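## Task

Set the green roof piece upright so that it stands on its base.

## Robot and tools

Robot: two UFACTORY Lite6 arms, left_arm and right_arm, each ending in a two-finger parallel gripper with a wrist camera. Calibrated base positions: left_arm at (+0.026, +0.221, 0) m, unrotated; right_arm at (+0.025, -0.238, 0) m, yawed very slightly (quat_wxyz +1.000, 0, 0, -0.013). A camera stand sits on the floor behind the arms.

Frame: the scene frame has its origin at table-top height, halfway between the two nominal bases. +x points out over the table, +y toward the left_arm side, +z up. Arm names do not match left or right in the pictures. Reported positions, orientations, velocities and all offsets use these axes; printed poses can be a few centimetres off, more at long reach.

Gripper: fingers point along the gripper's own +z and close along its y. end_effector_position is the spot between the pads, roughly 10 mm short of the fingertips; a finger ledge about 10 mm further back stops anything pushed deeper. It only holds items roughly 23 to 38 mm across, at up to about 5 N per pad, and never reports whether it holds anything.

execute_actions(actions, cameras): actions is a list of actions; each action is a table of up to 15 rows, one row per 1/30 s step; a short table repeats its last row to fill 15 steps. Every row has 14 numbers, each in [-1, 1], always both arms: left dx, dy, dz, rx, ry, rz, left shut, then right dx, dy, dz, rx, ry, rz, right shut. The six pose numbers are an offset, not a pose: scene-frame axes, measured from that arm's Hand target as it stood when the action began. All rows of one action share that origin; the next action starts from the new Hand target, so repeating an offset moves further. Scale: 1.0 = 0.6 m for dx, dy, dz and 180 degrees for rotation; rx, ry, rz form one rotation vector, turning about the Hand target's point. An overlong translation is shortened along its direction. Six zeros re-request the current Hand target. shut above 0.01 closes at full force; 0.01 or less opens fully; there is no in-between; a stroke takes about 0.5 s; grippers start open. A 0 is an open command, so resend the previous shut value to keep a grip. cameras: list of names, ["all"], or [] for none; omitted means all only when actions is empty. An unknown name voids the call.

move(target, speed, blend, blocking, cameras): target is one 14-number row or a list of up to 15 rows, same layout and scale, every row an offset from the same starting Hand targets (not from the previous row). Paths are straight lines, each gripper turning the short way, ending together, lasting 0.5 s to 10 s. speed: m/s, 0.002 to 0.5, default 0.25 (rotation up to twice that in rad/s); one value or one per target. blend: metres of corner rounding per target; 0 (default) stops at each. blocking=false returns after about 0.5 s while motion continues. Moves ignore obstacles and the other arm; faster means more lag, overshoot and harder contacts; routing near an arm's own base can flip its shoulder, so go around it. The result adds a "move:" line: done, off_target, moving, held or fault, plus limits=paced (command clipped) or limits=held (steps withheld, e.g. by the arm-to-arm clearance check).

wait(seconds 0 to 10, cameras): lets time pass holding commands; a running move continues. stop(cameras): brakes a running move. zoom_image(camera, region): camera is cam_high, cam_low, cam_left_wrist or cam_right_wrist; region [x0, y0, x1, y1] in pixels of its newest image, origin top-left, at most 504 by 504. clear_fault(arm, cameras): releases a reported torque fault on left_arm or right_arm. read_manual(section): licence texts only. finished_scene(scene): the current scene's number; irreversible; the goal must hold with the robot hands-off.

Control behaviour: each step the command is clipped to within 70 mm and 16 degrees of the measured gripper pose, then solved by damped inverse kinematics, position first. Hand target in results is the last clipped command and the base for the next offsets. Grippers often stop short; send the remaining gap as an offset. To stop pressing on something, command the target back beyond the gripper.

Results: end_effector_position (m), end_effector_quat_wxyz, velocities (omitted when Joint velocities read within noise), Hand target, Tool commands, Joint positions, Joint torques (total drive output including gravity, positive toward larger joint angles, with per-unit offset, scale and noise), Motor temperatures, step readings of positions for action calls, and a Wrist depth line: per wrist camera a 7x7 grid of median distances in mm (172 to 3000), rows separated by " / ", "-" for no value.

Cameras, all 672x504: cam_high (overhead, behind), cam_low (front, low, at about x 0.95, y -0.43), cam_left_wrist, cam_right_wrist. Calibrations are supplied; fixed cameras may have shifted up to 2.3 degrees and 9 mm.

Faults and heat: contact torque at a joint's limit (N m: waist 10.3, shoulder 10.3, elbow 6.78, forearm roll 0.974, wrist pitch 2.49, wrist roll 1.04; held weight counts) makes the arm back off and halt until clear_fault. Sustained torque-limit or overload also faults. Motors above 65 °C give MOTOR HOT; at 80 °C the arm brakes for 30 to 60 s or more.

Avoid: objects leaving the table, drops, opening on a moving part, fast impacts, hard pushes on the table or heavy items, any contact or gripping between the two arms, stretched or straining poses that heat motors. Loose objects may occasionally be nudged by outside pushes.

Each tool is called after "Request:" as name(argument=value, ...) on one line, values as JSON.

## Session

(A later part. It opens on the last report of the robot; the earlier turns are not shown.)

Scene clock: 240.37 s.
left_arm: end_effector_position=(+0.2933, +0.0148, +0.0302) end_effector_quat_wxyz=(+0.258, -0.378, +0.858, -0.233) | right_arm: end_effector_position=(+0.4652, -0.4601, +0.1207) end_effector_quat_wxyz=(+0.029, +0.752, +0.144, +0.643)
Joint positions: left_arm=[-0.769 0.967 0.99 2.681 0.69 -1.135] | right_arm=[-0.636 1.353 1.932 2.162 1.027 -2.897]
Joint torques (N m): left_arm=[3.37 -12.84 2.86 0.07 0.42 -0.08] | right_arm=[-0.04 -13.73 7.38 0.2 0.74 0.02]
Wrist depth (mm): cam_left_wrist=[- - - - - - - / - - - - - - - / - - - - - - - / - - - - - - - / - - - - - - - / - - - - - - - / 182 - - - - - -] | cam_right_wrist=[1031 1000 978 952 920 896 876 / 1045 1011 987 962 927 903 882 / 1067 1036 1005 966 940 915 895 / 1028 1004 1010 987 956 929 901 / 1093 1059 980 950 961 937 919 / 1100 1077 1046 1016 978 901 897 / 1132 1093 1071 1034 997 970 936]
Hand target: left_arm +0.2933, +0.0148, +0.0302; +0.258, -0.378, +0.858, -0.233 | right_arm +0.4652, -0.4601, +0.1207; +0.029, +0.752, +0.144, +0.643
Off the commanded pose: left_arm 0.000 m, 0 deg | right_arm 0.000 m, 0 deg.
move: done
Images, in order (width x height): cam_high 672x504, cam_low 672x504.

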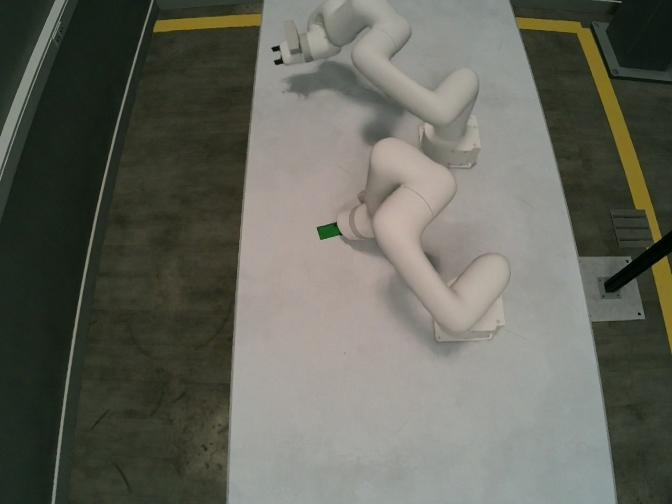

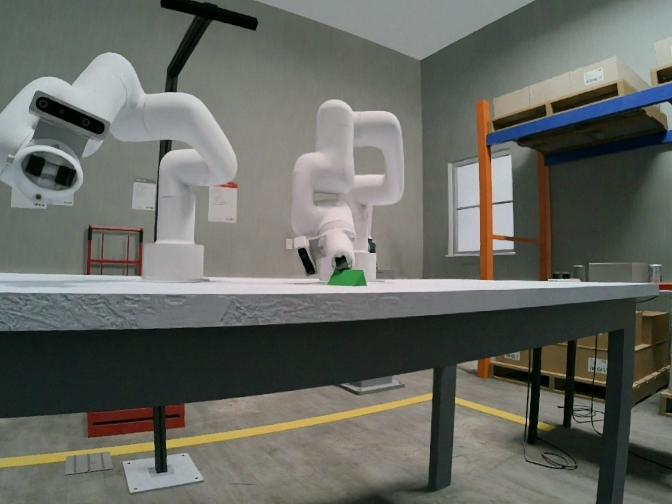

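Request:
move(target=[[0,0,0.05,0,0,0,1,0,0,0,0,0,0,0],[0.0080,-0.0032,0.0933,0.0647,-0.0008,-0.0798,1,0,0,0,0,0,0,0]], speed=0.12, blend=0.01, cameras=["cam_low","cam_high","cam_left_wrist"])

Request:
zoom_image(camera="cam_low", region=[300, 230, 400, 305])

Request:
zoom_image(camera="cam_high", region=[290, 180, 400, 260])

Scene clock: 292.30 s.
left_arm: end_effector_position=(+0.2982, +0.0129, +0.0862) end_effector_quat_wxyz=(+0.265, -0.240, +0.917, -0.176) | right_arm: end_effector_position=(+0.4652, -0.4601, +0.1207) end_effector_quat_wxyz=(+0.029, +0.752, +0.144, +0.643)
Joint positions: left_arm=[-0.748 0.714 0.942 2.542 0.447 -0.629] | right_arm=[-0.636 1.353 1.932 2.162 1.027 -2.897]
Joint torques (N m): left_arm=[-3.6 -12.67 9.56 -0.14 0.25 0.02] | right_arm=[0.06 -13.63 7.24 0.2 0.74 0.02]
Wrist depth (mm): cam_left_wrist=[- - - - - - - / - - - - - - - / 177 - - - - - - / 188 175 - - - - - / 202 181 - - - - - / 225 197 180 - - - - / 252 215 189 177 - - -] | cam_right_wrist=[1034 998 972 948 918 896 872 / 1048 1017 988 958 932 910 884 / 1058 1036 1003 970 945 916 896 / 1026 1011 1014 983 958 926 907 / 1094 1066 974 953 965 944 919 / 1117 1081 1046 1007 977 900 899 / 1138 1091 1059 1032 1003 972 944]
Hand target: left_arm +0.2981, +0.0129, +0.0862; +0.265, -0.240, +0.917, -0.176 | right_arm +0.4652, -0.4601, +0.1207; +0.029, +0.752, +0.144, +0.643
Off the commanded pose: left_arm 0.000 m, 0 deg | right_arm 0.000 m, 0 deg.
move: done
camera_calibration:
cam_left_wrist: T_world_to_cam=[[-0.335842, 0.822142, -0.459666, 0.164207], [0.732017, 0.534921, 0.421913, -0.199995], [0.592758, -0.194787, -0.781471, -0.05871], [0, 0, 0, 1]] pos_world=[0.236348, -0.0394558, 0.113981]
Images, in order (width x height): cam_high 672x504, cam_low 672x504, cam_left_wrist 672x504.

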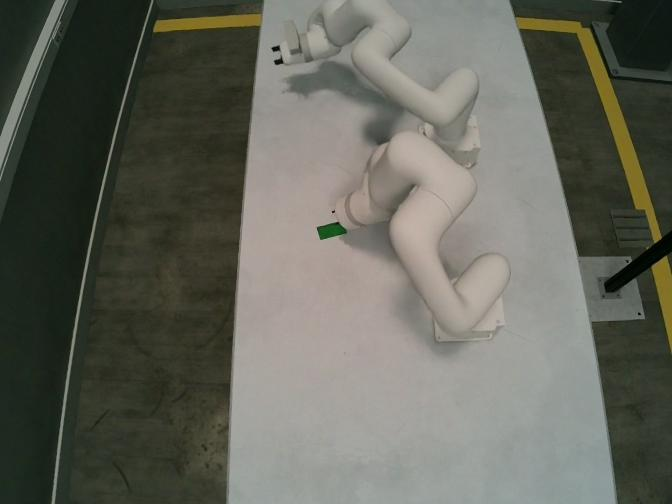

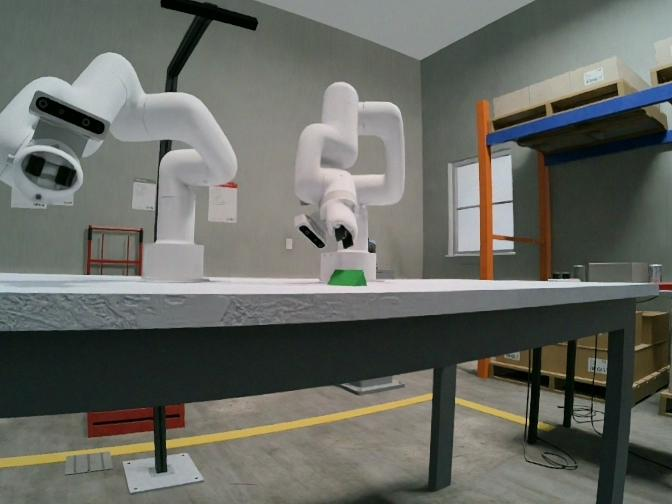

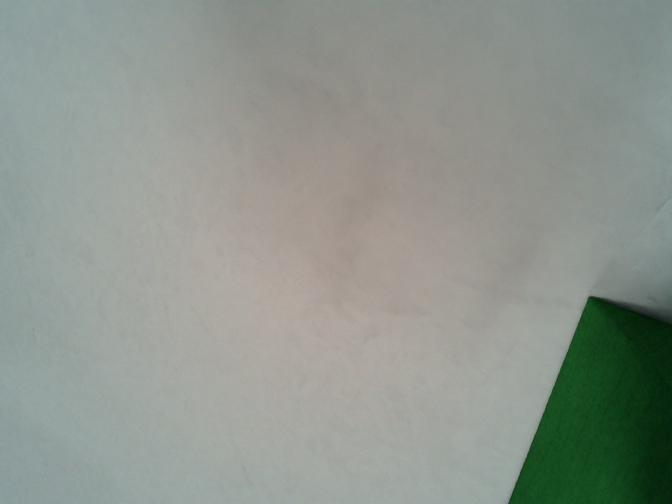

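Scaled by 5.040 from the camera's 672x504 image, which has a finer 960x720 frame.

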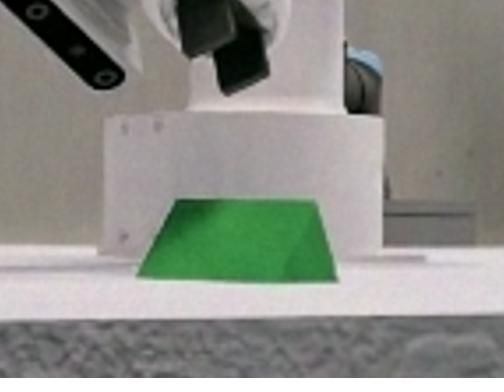

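Scaled by 4.582 from the camera's 672x504 image, which has a finer 960x720 frame.

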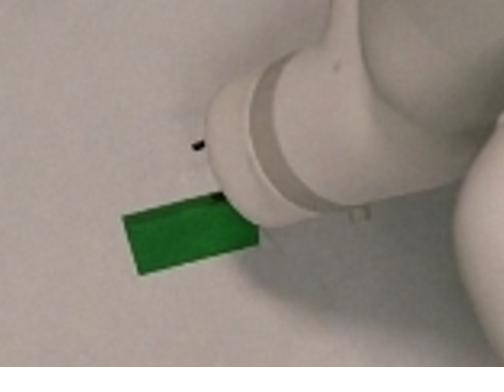

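Request:
zoom_image(camera="cam_low", region=[320, 228, 376, 292])

Scaled by 7.875 from the camera's 672x504 image, which has a finer 960x720 frame.

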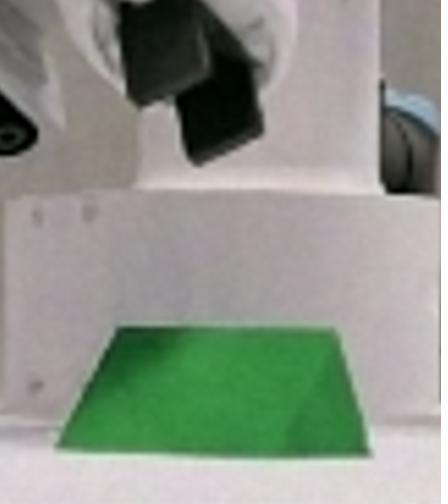

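Request:
move(target=[[0,0,-0.0833,0,0,0,1,0,0,0,0,0,0,0],[0,0,-0.1000,0,0,0,1,0,0,0,0,0,0,0]], speed=[0.1,0.03], blend=0.003, cameras=["cam_low"])

Request:
zoom_image(camera="cam_low", region=[320, 228, 376, 292])

Scene clock: 298.90 s.
left_arm: end_effector_position=(+0.2981, +0.0129, +0.0262) end_effector_quat_wxyz=(+0.265, -0.240, +0.917, -0.176) | right_arm: end_effector_position=(+0.4652, -0.4601, +0.1207) end_effector_quat_wxyz=(+0.029, +0.752, +0.144, +0.643)
Joint positions: left_arm=[-0.748 0.982 1.043 2.688 0.592 -0.798] | right_arm=[-0.636 1.353 1.932 2.162 1.027 -2.897]
Joint torques (N m): left_arm=[3.47 -8.68 8.32 0.05 0.38 -0.06] | right_arm=[0 -13.67 7.26 0.2 0.74 0.01]
Wrist depth (mm): cam_left_wrist=[- - - - - - - / - - - - - - - / - - - - - - - / - - - - - - - / - - - - - - - / - - - - - - - / - - - - - - -] | cam_right_wrist=[1034 1001 983 949 919 892 869 / 1045 1017 983 961 930 903 888 / 1053 1028 1004 974 952 921 899 / 1020 1005 1007 987 961 929 906 / 1096 1059 980 956 956 943 912 / 1110 1077 1043 1011 980 902 895 / 1132 1094 1063 1029 997 968 939]
Hand target: left_arm +0.2981, +0.0129, +0.0262; +0.265, -0.240, +0.917, -0.176 | right_arm +0.4652, -0.4601, +0.1207; +0.029, +0.752, +0.144, +0.643
Off the commanded pose: left_arm 0.000 m, 0 deg | right_arm 0.000 m, 0 deg.
move: done
Images, in order (width x height): cam_low 672x504.

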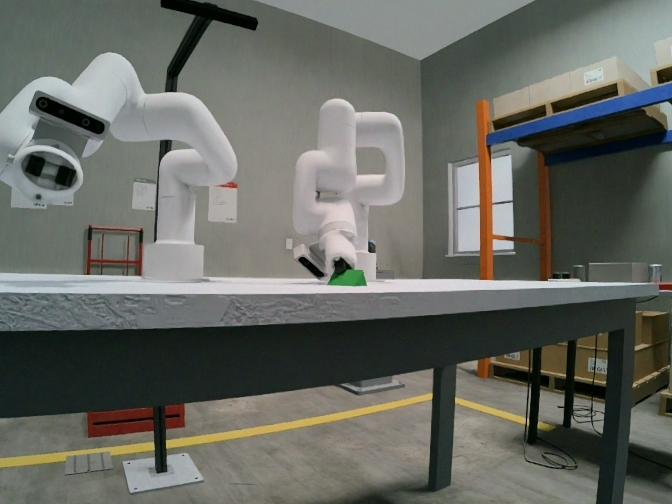

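Scaled by 7.875 from the camera's 672x504 image, which has a finer 960x720 frame.

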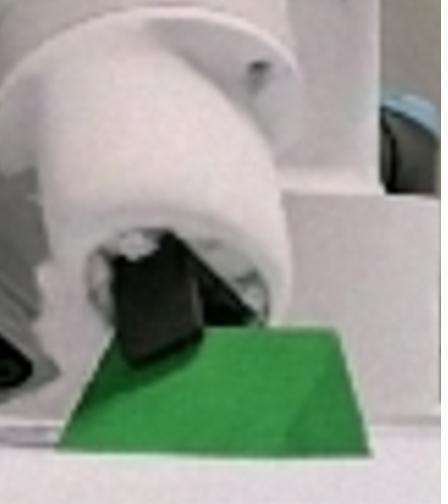

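Request:
move(target=[[0,0,-0.00133,0,0,0,1,0,0,0,0,0,0,0],[-0.00089,0.00333,-0.00048,-0.0268,-0.0072,0,1,0,0,0,0,0,0,0],[-0.00179,0.00671,0.00007,-0.0537,-0.0143,0,1,0,0,0,0,0,0,0]], speed=[0.02,0.05,0.05], blend=[0.0003,0.001,0], cameras=["cam_low"])

Request:
zoom_image(camera="cam_low", region=[320, 228, 376, 292])

Scene clock: 303.97 s.
left_arm: end_effector_position=(+0.2971, +0.0169, +0.0263) end_effector_quat_wxyz=(+0.264, -0.257, +0.893, -0.258) | right_arm: end_effector_position=(+0.4652, -0.4601, +0.1207) end_effector_quat_wxyz=(+0.029, +0.752, +0.144, +0.643)
Joint positions: left_arm=[-0.701 0.992 0.967 2.939 0.781 -1.061] | right_arm=[-0.636 1.353 1.932 2.162 1.027 -2.897]
Joint torques (N m): left_arm=[3.32 -8.02 2.33 0.06 0.42 -0.09] | right_arm=[-0.08 -13.71 7.25 0.2 0.74 0.02]
Wrist depth (mm): cam_left_wrist=[- - - - - - - / - - - - - - - / - - - - - - - / - - - - - - - / - - - - - - - / - - - - - - - / 184 - - - - - -] | cam_right_wrist=[1034 998 973 949 922 896 876 / 1045 1011 988 959 929 906 882 / 1061 1034 1001 976 946 914 894 / 1023 1008 1014 987 959 936 903 / 1091 1059 980 952 954 939 914 / 1114 1079 1040 1013 973 901 896 / 1134 1093 1064 1028 1000 969 943]
Hand target: left_arm +0.2970, +0.0169, +0.0263; +0.264, -0.257, +0.893, -0.258 | right_arm +0.4652, -0.4601, +0.1207; +0.029, +0.752, +0.144, +0.643
Off the commanded pose: left_arm 0.000 m, 0 deg | right_arm 0.000 m, 0 deg.
move: done
Images, in order (width x height): cam_low 672x504.

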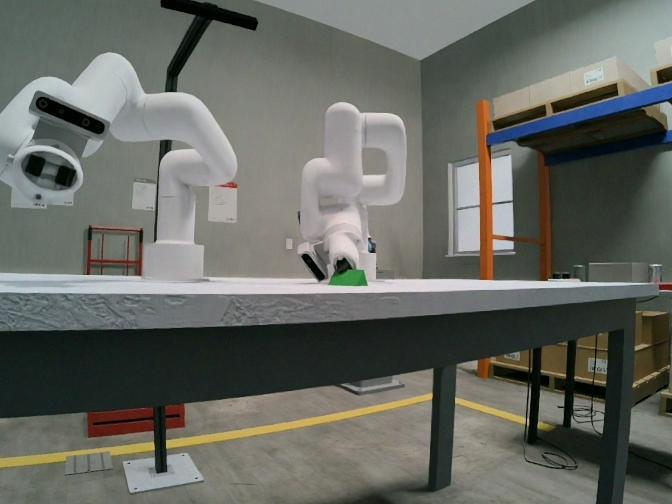

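Scaled by 7.875 from the camera's 672x504 image, which has a finer 960x720 frame.

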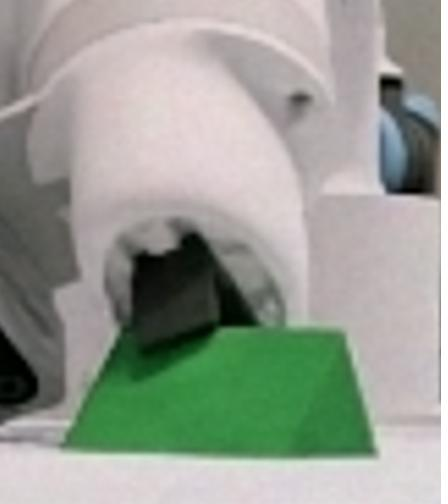

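Request:
move(target=[[0.001,-0.00333,0.01117,0.0537,0.0143,0,1,0,0,0,0,0,0,0],[0.001,-0.00333,-0.0012,0.0537,0.0143,0,1,0,0,0,0,0,0,0]], speed=[0.1,0.03], blend=[0.001,0], cameras=["cam_low"])

Request:
zoom_image(camera="cam_low", region=[320, 228, 376, 292])

Scene clock: 310.97 s.
left_arm: end_effector_position=(+0.2977, +0.0149, +0.0255) end_effector_quat_wxyz=(+0.265, -0.240, +0.917, -0.176) | right_arm: end_effector_position=(+0.4652, -0.4601, +0.1207) end_effector_quat_wxyz=(+0.029, +0.752, +0.144, +0.643)
Joint positions: left_arm=[-0.744 0.982 1.036 2.698 0.599 -0.804] | right_arm=[-0.636 1.353 1.932 2.162 1.027 -2.897]
Joint torques (N m): left_arm=[-3.5 -9.09 8.04 0.05 0.37 -0.07] | right_arm=[0.04 -13.63 7.13 0.2 0.74 0.02]
Wrist depth (mm): cam_left_wrist=[- - - - - - - / - - - - - - - / - - - - - - - / - - - - - - - / - - - - - - - / - - - - - - - / - - - - - - -] | cam_right_wrist=[1023 998 978 954 924 897 874 / 1040 1013 987 966 935 906 884 / 1066 1029 1004 968 945 924 897 / 1025 1004 1010 985 958 931 901 / 1089 1056 978 950 954 941 915 / 1108 1077 1050 1017 972 901 899 / 1139 1093 1063 1029 1004 969 941]
Hand target: left_arm +0.2976, +0.0149, +0.0255; +0.265, -0.240, +0.917, -0.176 | right_arm +0.4652, -0.4601, +0.1207; +0.029, +0.752, +0.144, +0.643
Off the commanded pose: left_arm 0.000 m, 0 deg | right_arm 0.000 m, 0 deg.
move: done
Images, in order (width x height): cam_low 672x504.

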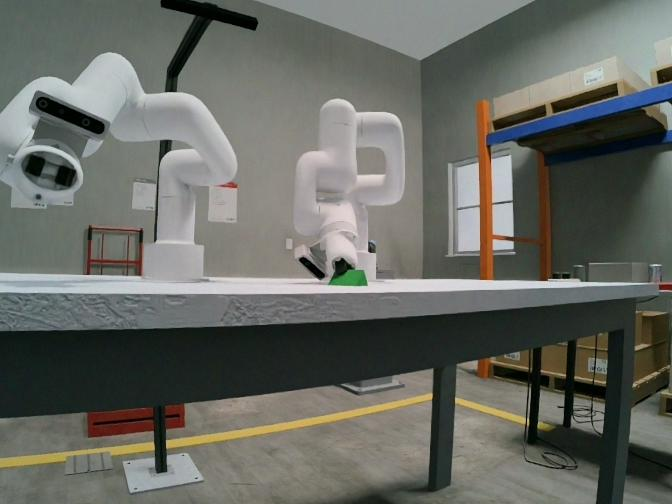

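Scaled by 7.875 from the camera's 672x504 image, which has a finer 960x720 frame.

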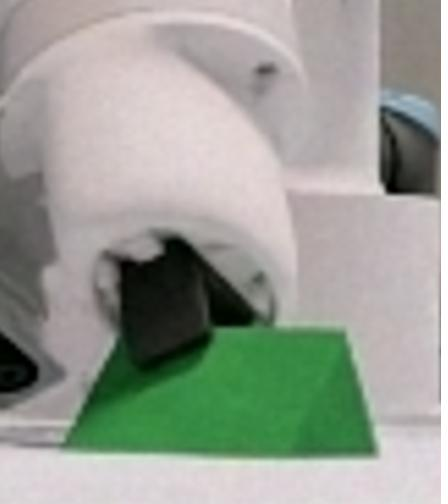

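Request:
move(target=[0,0,-0.0025,0,0,0,1,0,0,0,0,0,0,0], speed=0.02, cameras=["cam_low"])

Request:
zoom_image(camera="cam_low", region=[320, 228, 376, 292])

Scene clock: 312.40 s.
left_arm: end_effector_position=(+0.2977, +0.0148, +0.0241) end_effector_quat_wxyz=(+0.265, -0.239, +0.917, -0.176) | right_arm: end_effector_position=(+0.4652, -0.4601, +0.1207) end_effector_quat_wxyz=(+0.029, +0.752, +0.144, +0.643)
Joint positions: left_arm=[-0.744 0.989 1.039 2.7 0.602 -0.806] | right_arm=[-0.636 1.353 1.932 2.162 1.027 -2.897]
Joint torques (N m): left_arm=[-3.25 -6.99 7.09 -0.03 0.11 -0.07] | right_arm=[0.01 -13.53 7.26 0.2 0.74 0.02]
Wrist depth (mm): cam_left_wrist=[- - - - - - - / - - - - - - - / - - - - - - - / - - - - - - - / - - - - - - - / - - - - - - - / - - - - - - -] | cam_right_wrist=[1031 1001 974 945 919 899 870 / 1045 1007 992 954 929 903 881 / 1061 1034 997 972 945 920 893 / 1022 1004 1017 984 954 925 902 / 1100 1056 985 949 961 939 914 / 1112 1081 1036 1017 976 902 895 / 1132 1100 1066 1029 997 966 941]
Hand target: left_arm +0.2976, +0.0149, +0.0240; +0.265, -0.240, +0.917, -0.176 | right_arm +0.4652, -0.4601, +0.1207; +0.029, +0.752, +0.144, +0.643
Off the commanded pose: left_arm 0.000 m, 0 deg | right_arm 0.000 m, 0 deg.
move: done
Images, in order (width x height): cam_low 672x504.

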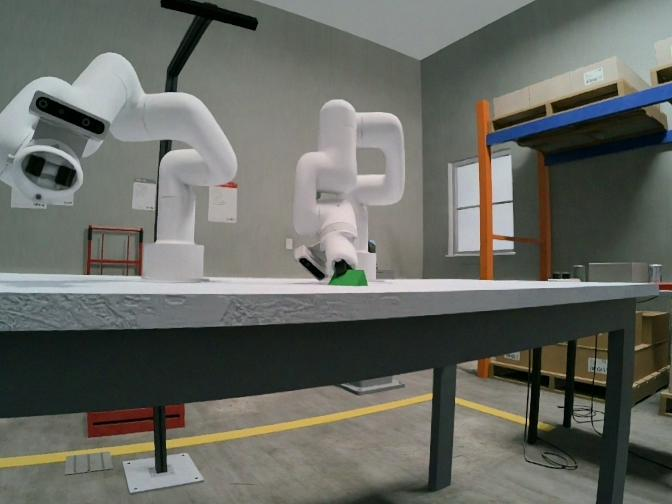

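Scaled by 7.875 from the camera's 672x504 image, which has a finer 960x720 frame.

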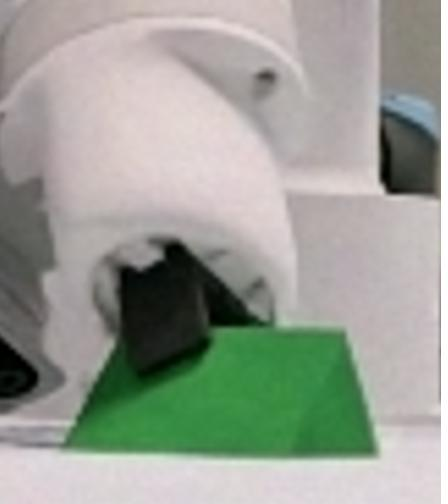

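Request:
move(target=[[-0.00084,0.00314,0.00087,-0.0268,-0.0072,0,1,0,0,0,0,0,0,0],[-0.00169,0.00634,0.00143,-0.0537,-0.0143,0,1,0,0,0,0,0,0,0]], speed=0.05, blend=[0.001,0], cameras=["cam_low"])

Request:
zoom_image(camera="cam_low", region=[320, 228, 376, 292])

Scene clock: 316.10 s.
left_arm: end_effector_position=(+0.2966, +0.0187, +0.0249) end_effector_quat_wxyz=(+0.264, -0.257, +0.893, -0.258) | right_arm: end_effector_position=(+0.4652, -0.4601, +0.1207) end_effector_quat_wxyz=(+0.029, +0.752, +0.144, +0.643)
Joint positions: left_arm=[-0.697 0.996 0.963 2.945 0.789 -1.063] | right_arm=[-0.636 1.353 1.932 2.162 1.027 -2.897]
Joint torques (N m): left_arm=[3.45 -7.95 2.3 0.07 0.46 -0.08] | right_arm=[0.03 -13.47 7.18 0.2 0.74 0.02]
Wrist depth (mm): cam_left_wrist=[- - - - - - - / - - - - - - - / - - - - - - - / - - - - - - - / - - - - - - - / - - - - - - - / - - - - - - -] | cam_right_wrist=[1034 1003 980 949 920 899 874 / 1042 1014 988 954 929 908 886 / 1058 1034 1001 968 956 915 896 / 1028 1008 1014 990 959 930 903 / 1094 1061 977 954 961 937 916 / 1105 1077 1048 1014 978 907 895 / 1128 1094 1067 1029 1001 974 943]
Hand target: left_arm +0.2966, +0.0187, +0.0249; +0.264, -0.257, +0.893, -0.258 | right_arm +0.4652, -0.4601, +0.1207; +0.029, +0.752, +0.144, +0.643
Off the commanded pose: left_arm 0.000 m, 0 deg | right_arm 0.000 m, 0 deg.
move: done
Images, in order (width x height): cam_low 672x504.

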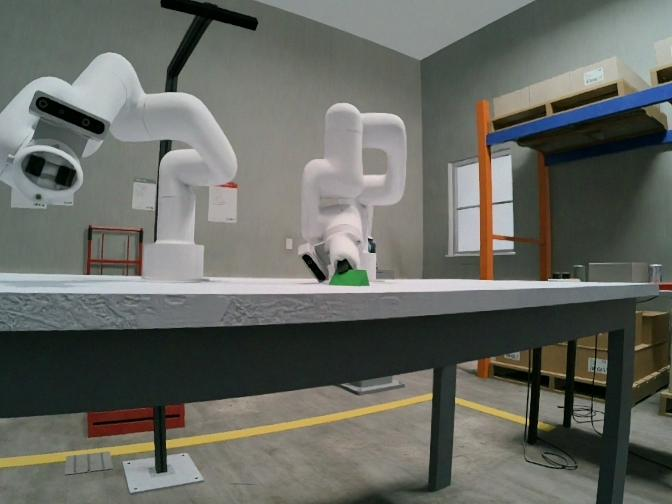

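Scaled by 7.875 from the camera's 672x504 image, which has a finer 960x720 frame.

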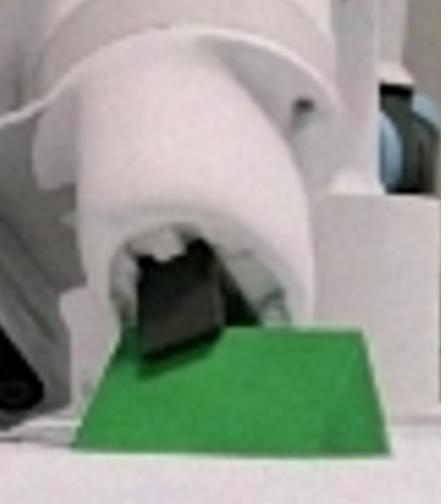

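Request:
zoom_image(camera="cam_low", region=[324, 262, 372, 292])

Request:
execute_actions(actions=[], cameras=["cam_high","cam_low"])

Request:
zoom_image(camera="cam_high", region=[305, 210, 365, 250])

Scaled by 10.500 from the camera's 672x504 image, which has a finer 960x720 frame.

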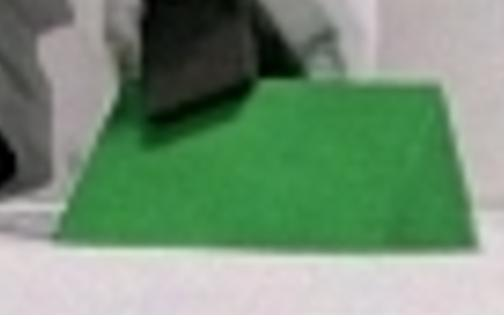

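Scene clock: 320.83 s.
left_arm: end_effector_position=(+0.2966, +0.0187, +0.0249) end_effector_quat_wxyz=(+0.264, -0.257, +0.893, -0.258) | right_arm: end_effector_position=(+0.4652, -0.4601, +0.1207) end_effector_quat_wxyz=(+0.029, +0.752, +0.144, +0.643)
Joint positions: left_arm=[-0.696 0.996 0.963 2.945 0.789 -1.063] | right_arm=[-0.636 1.353 1.932 2.162 1.027 -2.897]
Joint velocities: within noise
Joint torques (N m): left_arm=[3.6 -8.34 2.2 0.07 0.42 -0.08] | right_arm=[-0.08 -13.66 7.08 0.2 0.74 0.02]
Motor temperatures (°C): left_arm=[25 31 30 29 27 27] | right_arm=[28 36 33 29 28 27]
Wrist depth (mm): cam_left_wrist=[- - - - - - - / - - - - - - - / - - - - - - - / - - - - - - - / - - - - - - - / - - - - - - - / - - - - - - -] | cam_right_wrist=[1031 1004 980 948 922 892 872 / 1042 1013 985 959 931 906 885 / 1059 1039 1004 966 943 914 892 / 1017 1011 1011 987 953 930 907 / 1094 1058 980 949 959 941 916 / 1110 1077 1048 1011 973 903 897 / 1128 1093 1066 1032 995 969 943]
Hand target: left_arm +0.2966, +0.0187, +0.0249; +0.264, -0.257, +0.893, -0.258 | right_arm +0.4652, -0.4601, +0.1207; +0.029, +0.752, +0.144, +0.643
Tool commands: left_gripper/shut=+1.0 right_gripper/shut=+0.0
Off the commanded pose: left_arm 0.000 m, 0 deg | right_arm 0.000 m, 0 deg.
Images, in order (width x height): cam_high 672x504, cam_low 672x504.

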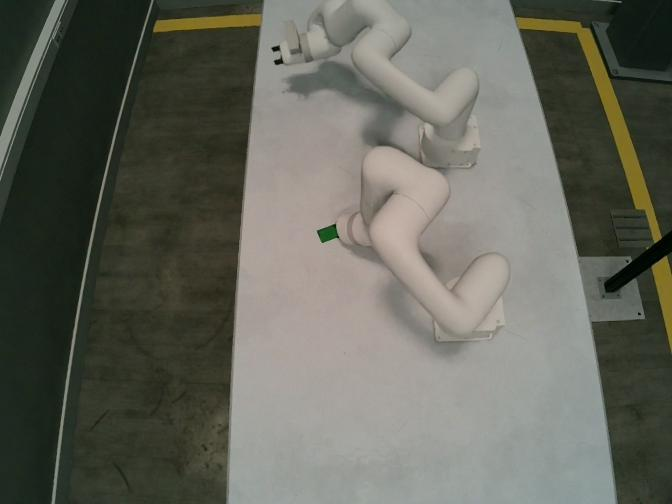

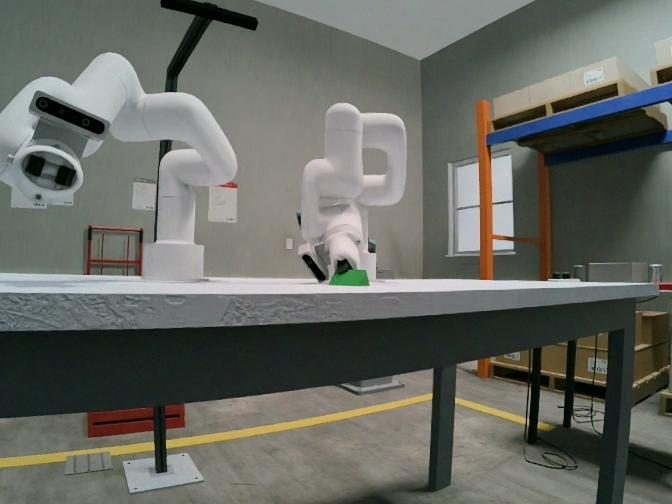

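Scaled by 8.400 from the camera's 672x504 image, which has a finer 960x720 frame.

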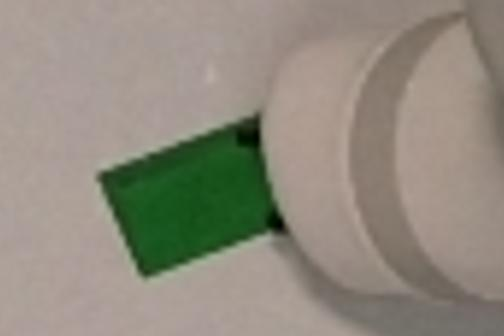

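Request:
move(target=[[0,0,0.1083,0,0,0,1,0,0,0,0,0,0,0],[0.109,0.0788,0.1335,0.136,0.199,-0.0641,1,0,0,0,0,0,0,0]], speed=0.2, blend=[0.02,0], cameras=["cam_low","cam_high","cam_left_wrist"])

Request:
zoom_image(camera="cam_low", region=[320, 260, 376, 295])

Request:
zoom_image(camera="cam_high", region=[300, 205, 370, 260])

Scene clock: 409.30 s.
left_arm: end_effector_position=(+0.3620, +0.0660, +0.1050) end_effector_quat_wxyz=(+0.000, -0.174, +0.985, +0.000) | right_arm: end_effector_position=(+0.4652, -0.4601, +0.1207) end_effector_quat_wxyz=(+0.029, +0.752, +0.144, +0.643)
Joint positions: left_arm=[-0.432 0.93 1.599 3.142 -0.668 -0.781] | right_arm=[-0.636 1.353 1.932 2.162 1.027 -2.897]
Joint torques (N m): left_arm=[3.54 -10.15 10.75 -0.27 -0.13 0.04] | right_arm=[0.04 -13.58 7.13 0.19 0.74 0.02]
Wrist depth (mm): cam_left_wrist=[- - - - - - - / - - - - - - - / - - - - - - - / - - - - - - - / - - - - - - - / - - - - - - - / - - - - - - -] | cam_right_wrist=[1032 998 977 943 921 895 874 / 1040 1014 991 957 930 904 881 / 1066 1028 1011 970 945 922 893 / 1026 1004 1016 984 961 929 906 / 1100 1059 973 950 957 939 918 / 1105 1086 1043 1016 974 901 899 / 1132 1101 1066 1029 997 972 945]
Hand target: left_arm +0.3620, +0.0660, +0.1050; +0.000, -0.174, +0.985, +0.000 | right_arm +0.4652, -0.4601, +0.1207; +0.029, +0.752, +0.144, +0.643
Off the commanded pose: left_arm 0.000 m, 0 deg | right_arm 0.000 m, 0 deg.
move: done
camera_calibration:
cam_left_wrist: T_world_to_cam=[[-0.338551, 0.940837, -0.0144321, 0.0970486], [0.940532, 0.338818, 0.024559, -0.30382], [0.0279959, -0.00525937, -0.999594, 0.14322], [0, 0, 0, 1]] pos_world=[0.314598, 0.0123857, 0.152024]
Images, in order (width x height): cam_high 672x504, cam_low 672x504, cam_left_wrist 672x504.

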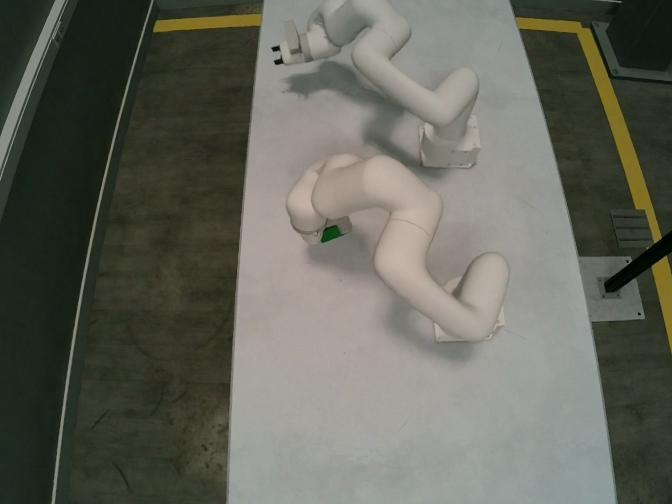

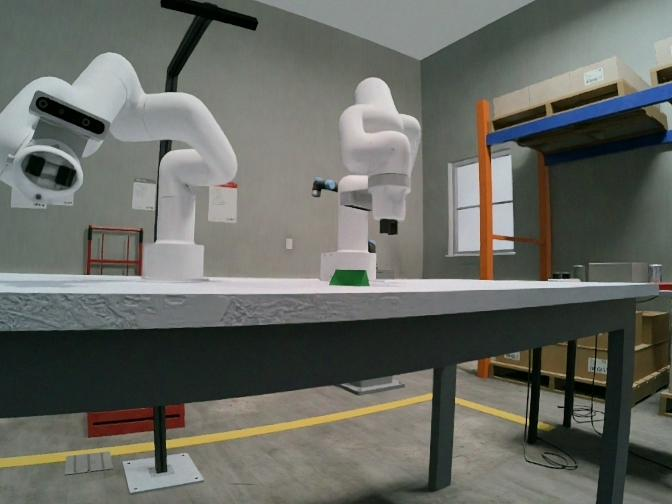

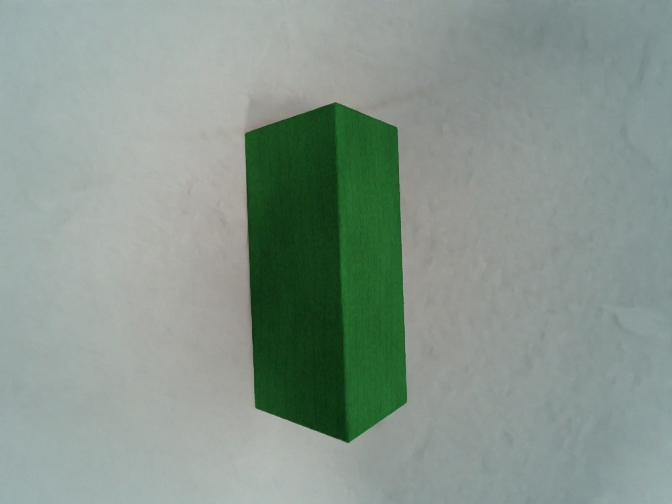

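Scaled by 9.000 from the camera's 672x504 image, which has a finer 960x720 frame.

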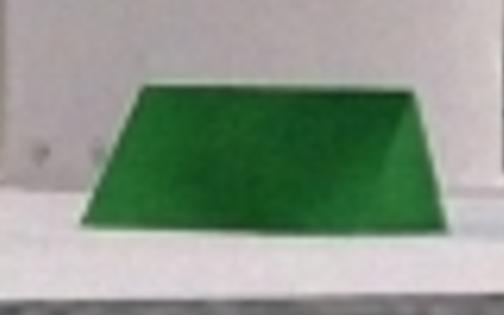

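Scaled by 7.200 from the camera's 672x504 image, which has a finer 960x720 frame.

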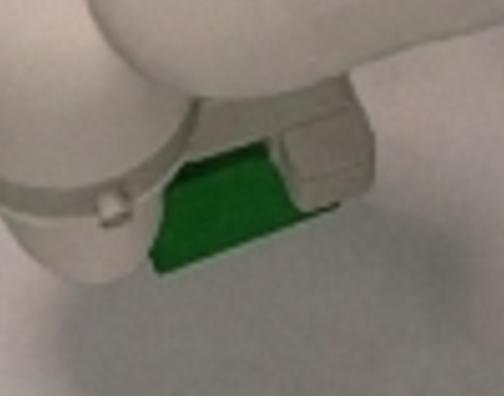

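Request:
move(target=[[-0.1447,-0.0377,-0.05,0.0653,-0.1713,0.009,0,-0.11,0.35,0.06,0.0561,0.2497,0.077,0],[-0.1447,-0.0377,-0.1385,0.0653,-0.1713,0.009,0,-0.225,0.6953,-0.093,0.1122,0.4994,0.1539,0]], speed=[0.25,0.25], blend=[0.02,0], cameras=["cam_low","cam_high","cam_right_wrist"])

Request:
zoom_image(camera="cam_low", region=[290, 215, 402, 300])

Scene clock: 433.40 s.
left_arm: end_effector_position=(+0.2752, +0.0433, +0.0219) end_effector_quat_wxyz=(+0.279, -0.180, +0.942, +0.053) | right_arm: end_effector_position=(+0.3302, -0.0429, +0.0649) end_effector_quat_wxyz=(-0.336, +0.923, +0.177, -0.065)
Joint positions: left_arm=[-0.845 0.99 1.075 4.932 -0.553 -2.99] | right_arm=[0.354 1.103 1.555 1.055 0.832 -0.938]
Joint torques (N m): left_arm=[-0.6 -8.08 7.4 0.09 -0.33 -0.03] | right_arm=[4.6 -10.51 8.45 0.29 0.53 0]
Wrist depth (mm): cam_left_wrist=[- - - - - - - / - - - - - - - / - - - - - - - / - - - - - - - / - - - - - - - / - - - - - - - / - - - - - - -] | cam_right_wrist=[268 228 190 175 - - - / 268 227 189 175 - - - / 267 226 189 174 - - - / 266 226 189 174 - - - / 265 225 188 174 - - - / 264 224 188 - - - - / 263 224 187 - - - -]
Hand target: left_arm +0.2752, +0.0434, +0.0219; +0.279, -0.180, +0.942, +0.053 | right_arm +0.3302, -0.0429, +0.0649; -0.336, +0.923, +0.177, -0.065
Off the commanded pose: left_arm 0.000 m, 0 deg | right_arm 0.000 m, 0 deg.
move: done
camera_calibration:
cam_right_wrist: T_world_to_cam=[[0.280833, -0.686871, -0.670329, -0.0404715], [-0.9278, -0.373021, -0.00647361, 0.357259], [-0.2456, 0.623749, -0.742036, 0.202751], [0, 0, 0, 1]] pos_world=[0.392626, -0.0209991, 0.125632]
Images, in order (width x height): cam_high 672x504, cam_low 672x504, cam_right_wrist 672x504.

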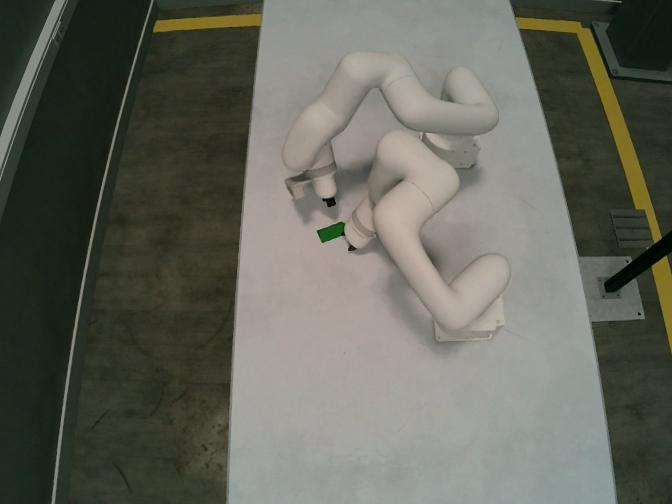

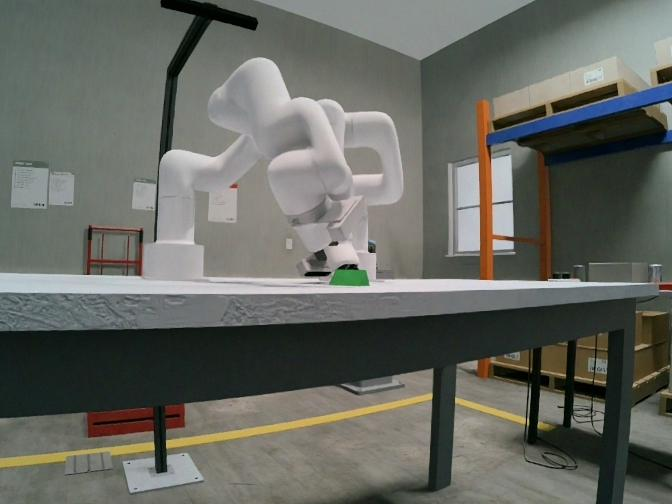

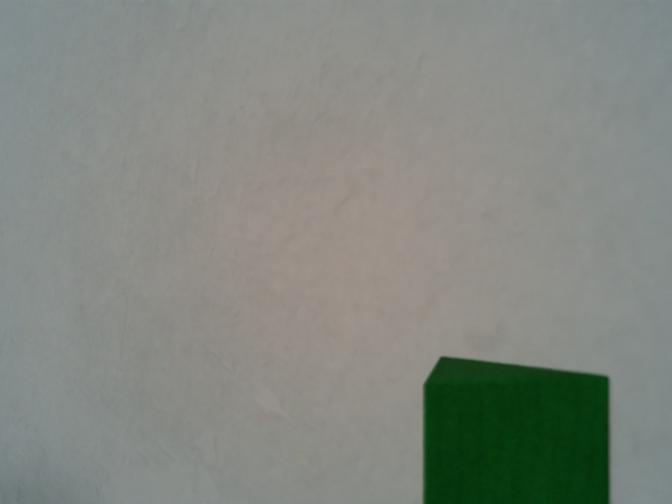

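Scaled by 4.500 from the camera's 672x504 image, which has a finer 960x720 frame.

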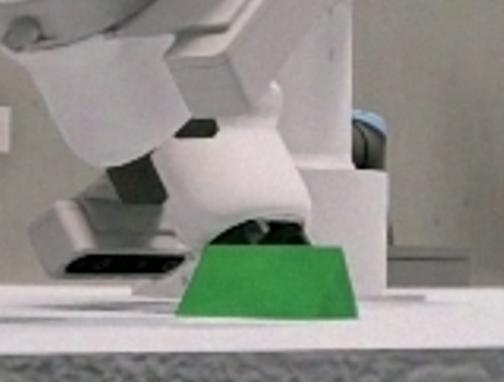

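Request:
zoom_image(camera="cam_low", region=[310, 230, 376, 292])

Request:
zoom_image(camera="cam_high", region=[280, 160, 400, 270])

Scaled by 7.636 from the camera's 672x504 image, which has a finer 960x720 frame.

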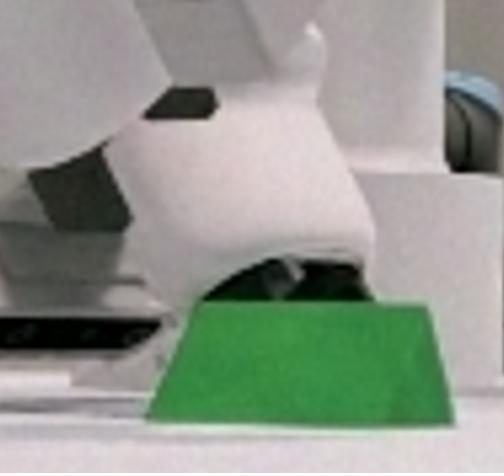

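Scaled by 4.200 from the camera's 672x504 image, which has a finer 960x720 frame.

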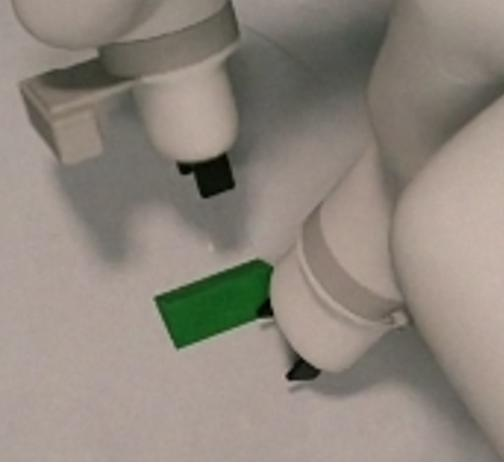

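Request:
move(target=[0,0,0,0,0,0,0,-0.0198,0.0498,-0.0638,0,0,0,1], speed=0.06, cameras=["cam_low","cam_high"])

Request:
zoom_image(camera="cam_low", region=[310, 240, 376, 292])

Request:
zoom_image(camera="cam_high", region=[305, 190, 365, 255])

Scene clock: 438.07 s.
left_arm: end_effector_position=(+0.2752, +0.0434, +0.0219) end_effector_quat_wxyz=(+0.279, -0.180, +0.942, +0.053) | right_arm: end_effector_position=(+0.3183, -0.0131, +0.0266) end_effector_quat_wxyz=(-0.336, +0.923, +0.177, -0.065)
Joint positions: left_arm=[-0.845 0.99 1.075 4.932 -0.553 -2.99] | right_arm=[0.445 1.249 1.635 1.179 0.77 -0.998]
Joint torques (N m): left_arm=[1.2 -8.25 7.18 0.09 -0.32 -0.03] | right_arm=[4.9 -11.31 8.04 0.36 0.25 -0.08]
Wrist depth (mm): cam_left_wrist=[- - - - - - - / - - - - - - - / - - - - - - - / - - - - - - - / - - - - - - - / - - - - - - - / - - - - - - -] | cam_right_wrist=[190 - - - - - - / 190 - - - - - - / 189 - - - - - - / 188 - - - - - - / 187 - - - - - - / 187 - - - - - - / 186 - - - - - -]
Hand target: left_arm +0.2752, +0.0434, +0.0219; +0.279, -0.180, +0.942, +0.053 | right_arm +0.3183, -0.0130, +0.0266; -0.336, +0.923, +0.177, -0.065
Off the commanded pose: left_arm 0.000 m, 0 deg | right_arm 0.000 m, 0 deg.
move: done
Images, in order (width x height): cam_high 672x504, cam_low 672x504.

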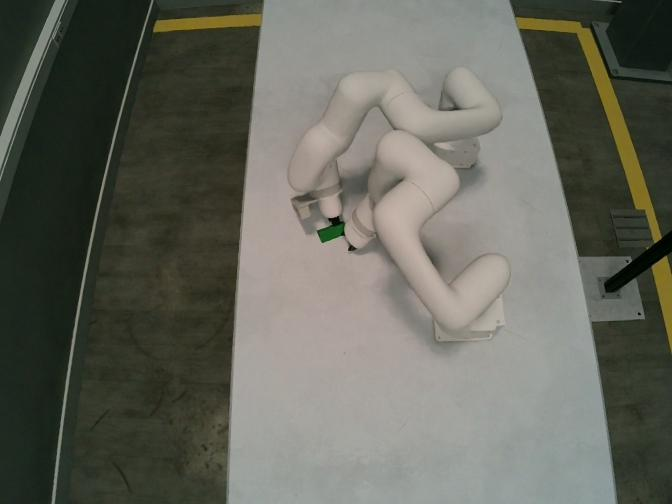

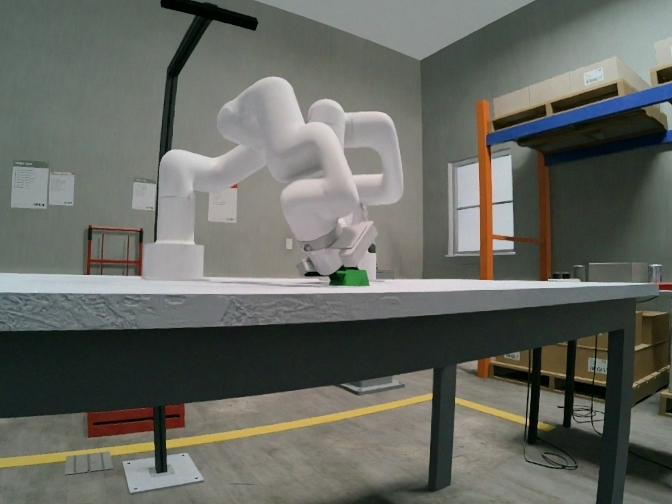

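Scaled by 7.636 from the camera's 672x504 image, which has a finer 960x720 frame.

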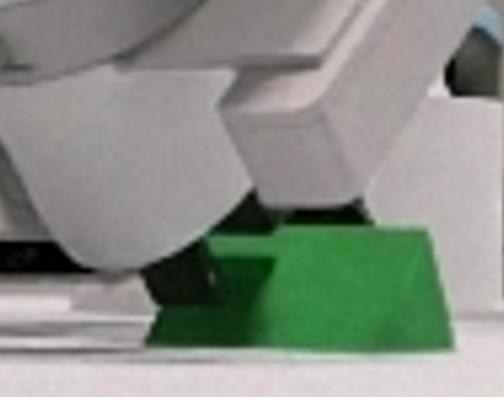

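Scaled by 7.754 from the camera's 672x504 image, which has a finer 960x720 frame.

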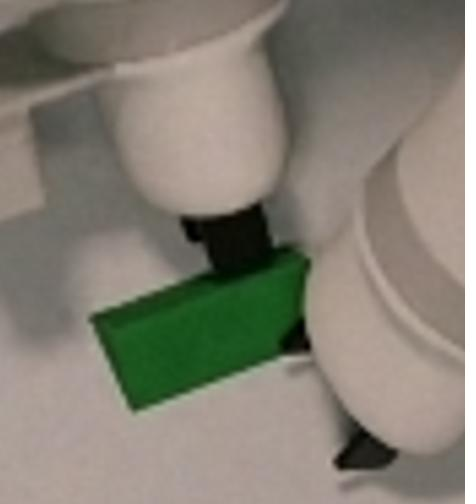

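Request:
move(target=[[0.0049,-0.0122,0,0,0,0,0,0,0,0,0,0,0,1],[0.0049,-0.0122,0,0,0,0,0,-0.0024,0.0061,-0.0051,0,0,0,1]], speed=0.03, blend=[0.0005,0], cameras=["cam_low","cam_high"])

Request:
zoom_image(camera="cam_low", region=[310, 240, 376, 292])

Request:
zoom_image(camera="cam_high", region=[305, 190, 365, 255])

Scene clock: 440.50 s.
left_arm: end_effector_position=(+0.2781, +0.0361, +0.0219) end_effector_quat_wxyz=(+0.279, -0.180, +0.942, +0.053) | right_arm: end_effector_position=(+0.3169, -0.0094, +0.0236) end_effector_quat_wxyz=(-0.336, +0.923, +0.177, -0.065)
Joint positions: left_arm=[-0.854 1.007 1.117 4.881 -0.549 -2.941] | right_arm=[0.456 1.262 1.645 1.191 0.765 -1]
Joint torques (N m): left_arm=[-4.05 -8.31 7.91 0.01 -0.19 0.04] | right_arm=[5.33 -10.89 7.74 0.34 0.26 -0.08]
Wrist depth (mm): cam_left_wrist=[- - - - - - - / - - - - - - - / - - - - - - - / - - - - - - - / - - - - - - - / - - - - - - - / - - - - - - -] | cam_right_wrist=[183 - - - - - - / 194 - - - - - - / 193 - - - - - - / 192 - - - - - - / 191 - - - - - - / 191 - - - - - - / 190 - - - - - -]
Hand target: left_arm +0.2782, +0.0360, +0.0219; +0.279, -0.180, +0.942, +0.053 | right_arm +0.3168, -0.0094, +0.0235; -0.336, +0.923, +0.177, -0.065
Off the commanded pose: left_arm 0.000 m, 0 deg | right_arm 0.000 m, 0 deg.
move: done
Images, in order (width x height): cam_high 672x504, cam_low 672x504.

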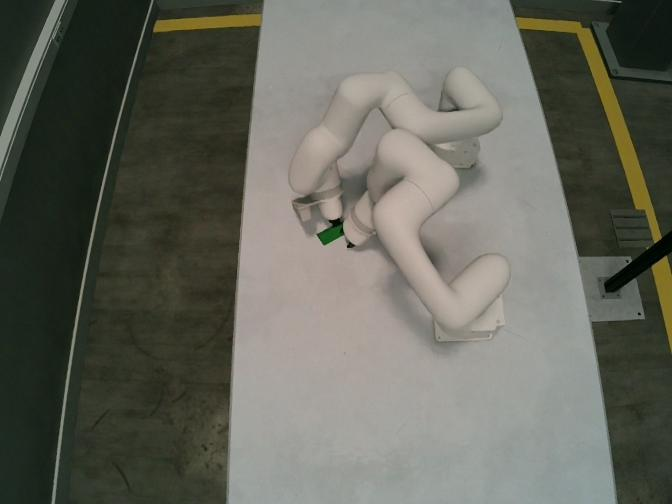

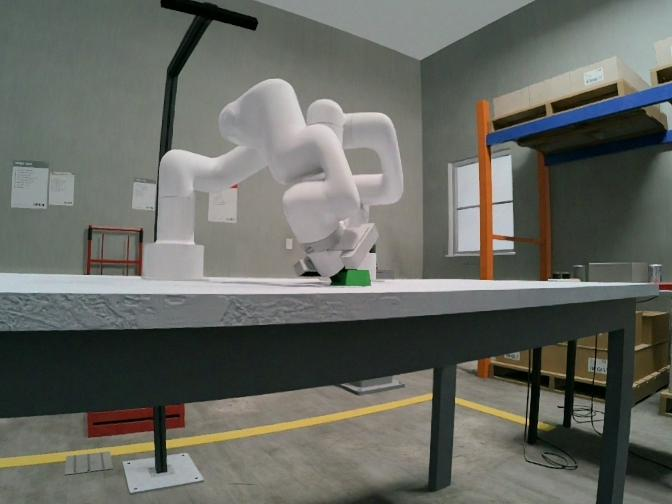

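Scaled by 7.636 from the camera's 672x504 image, which has a finer 960x720 frame.

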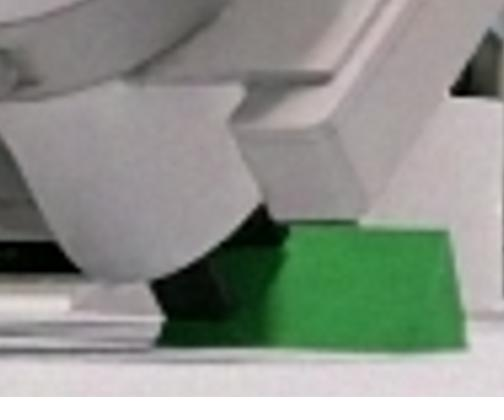

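Scaled by 7.754 from the camera's 672x504 image, which has a finer 960x720 frame.

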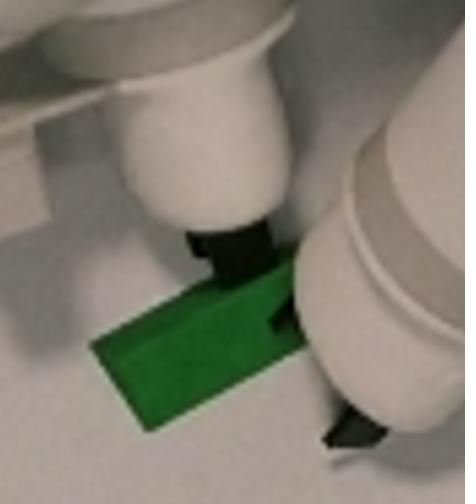

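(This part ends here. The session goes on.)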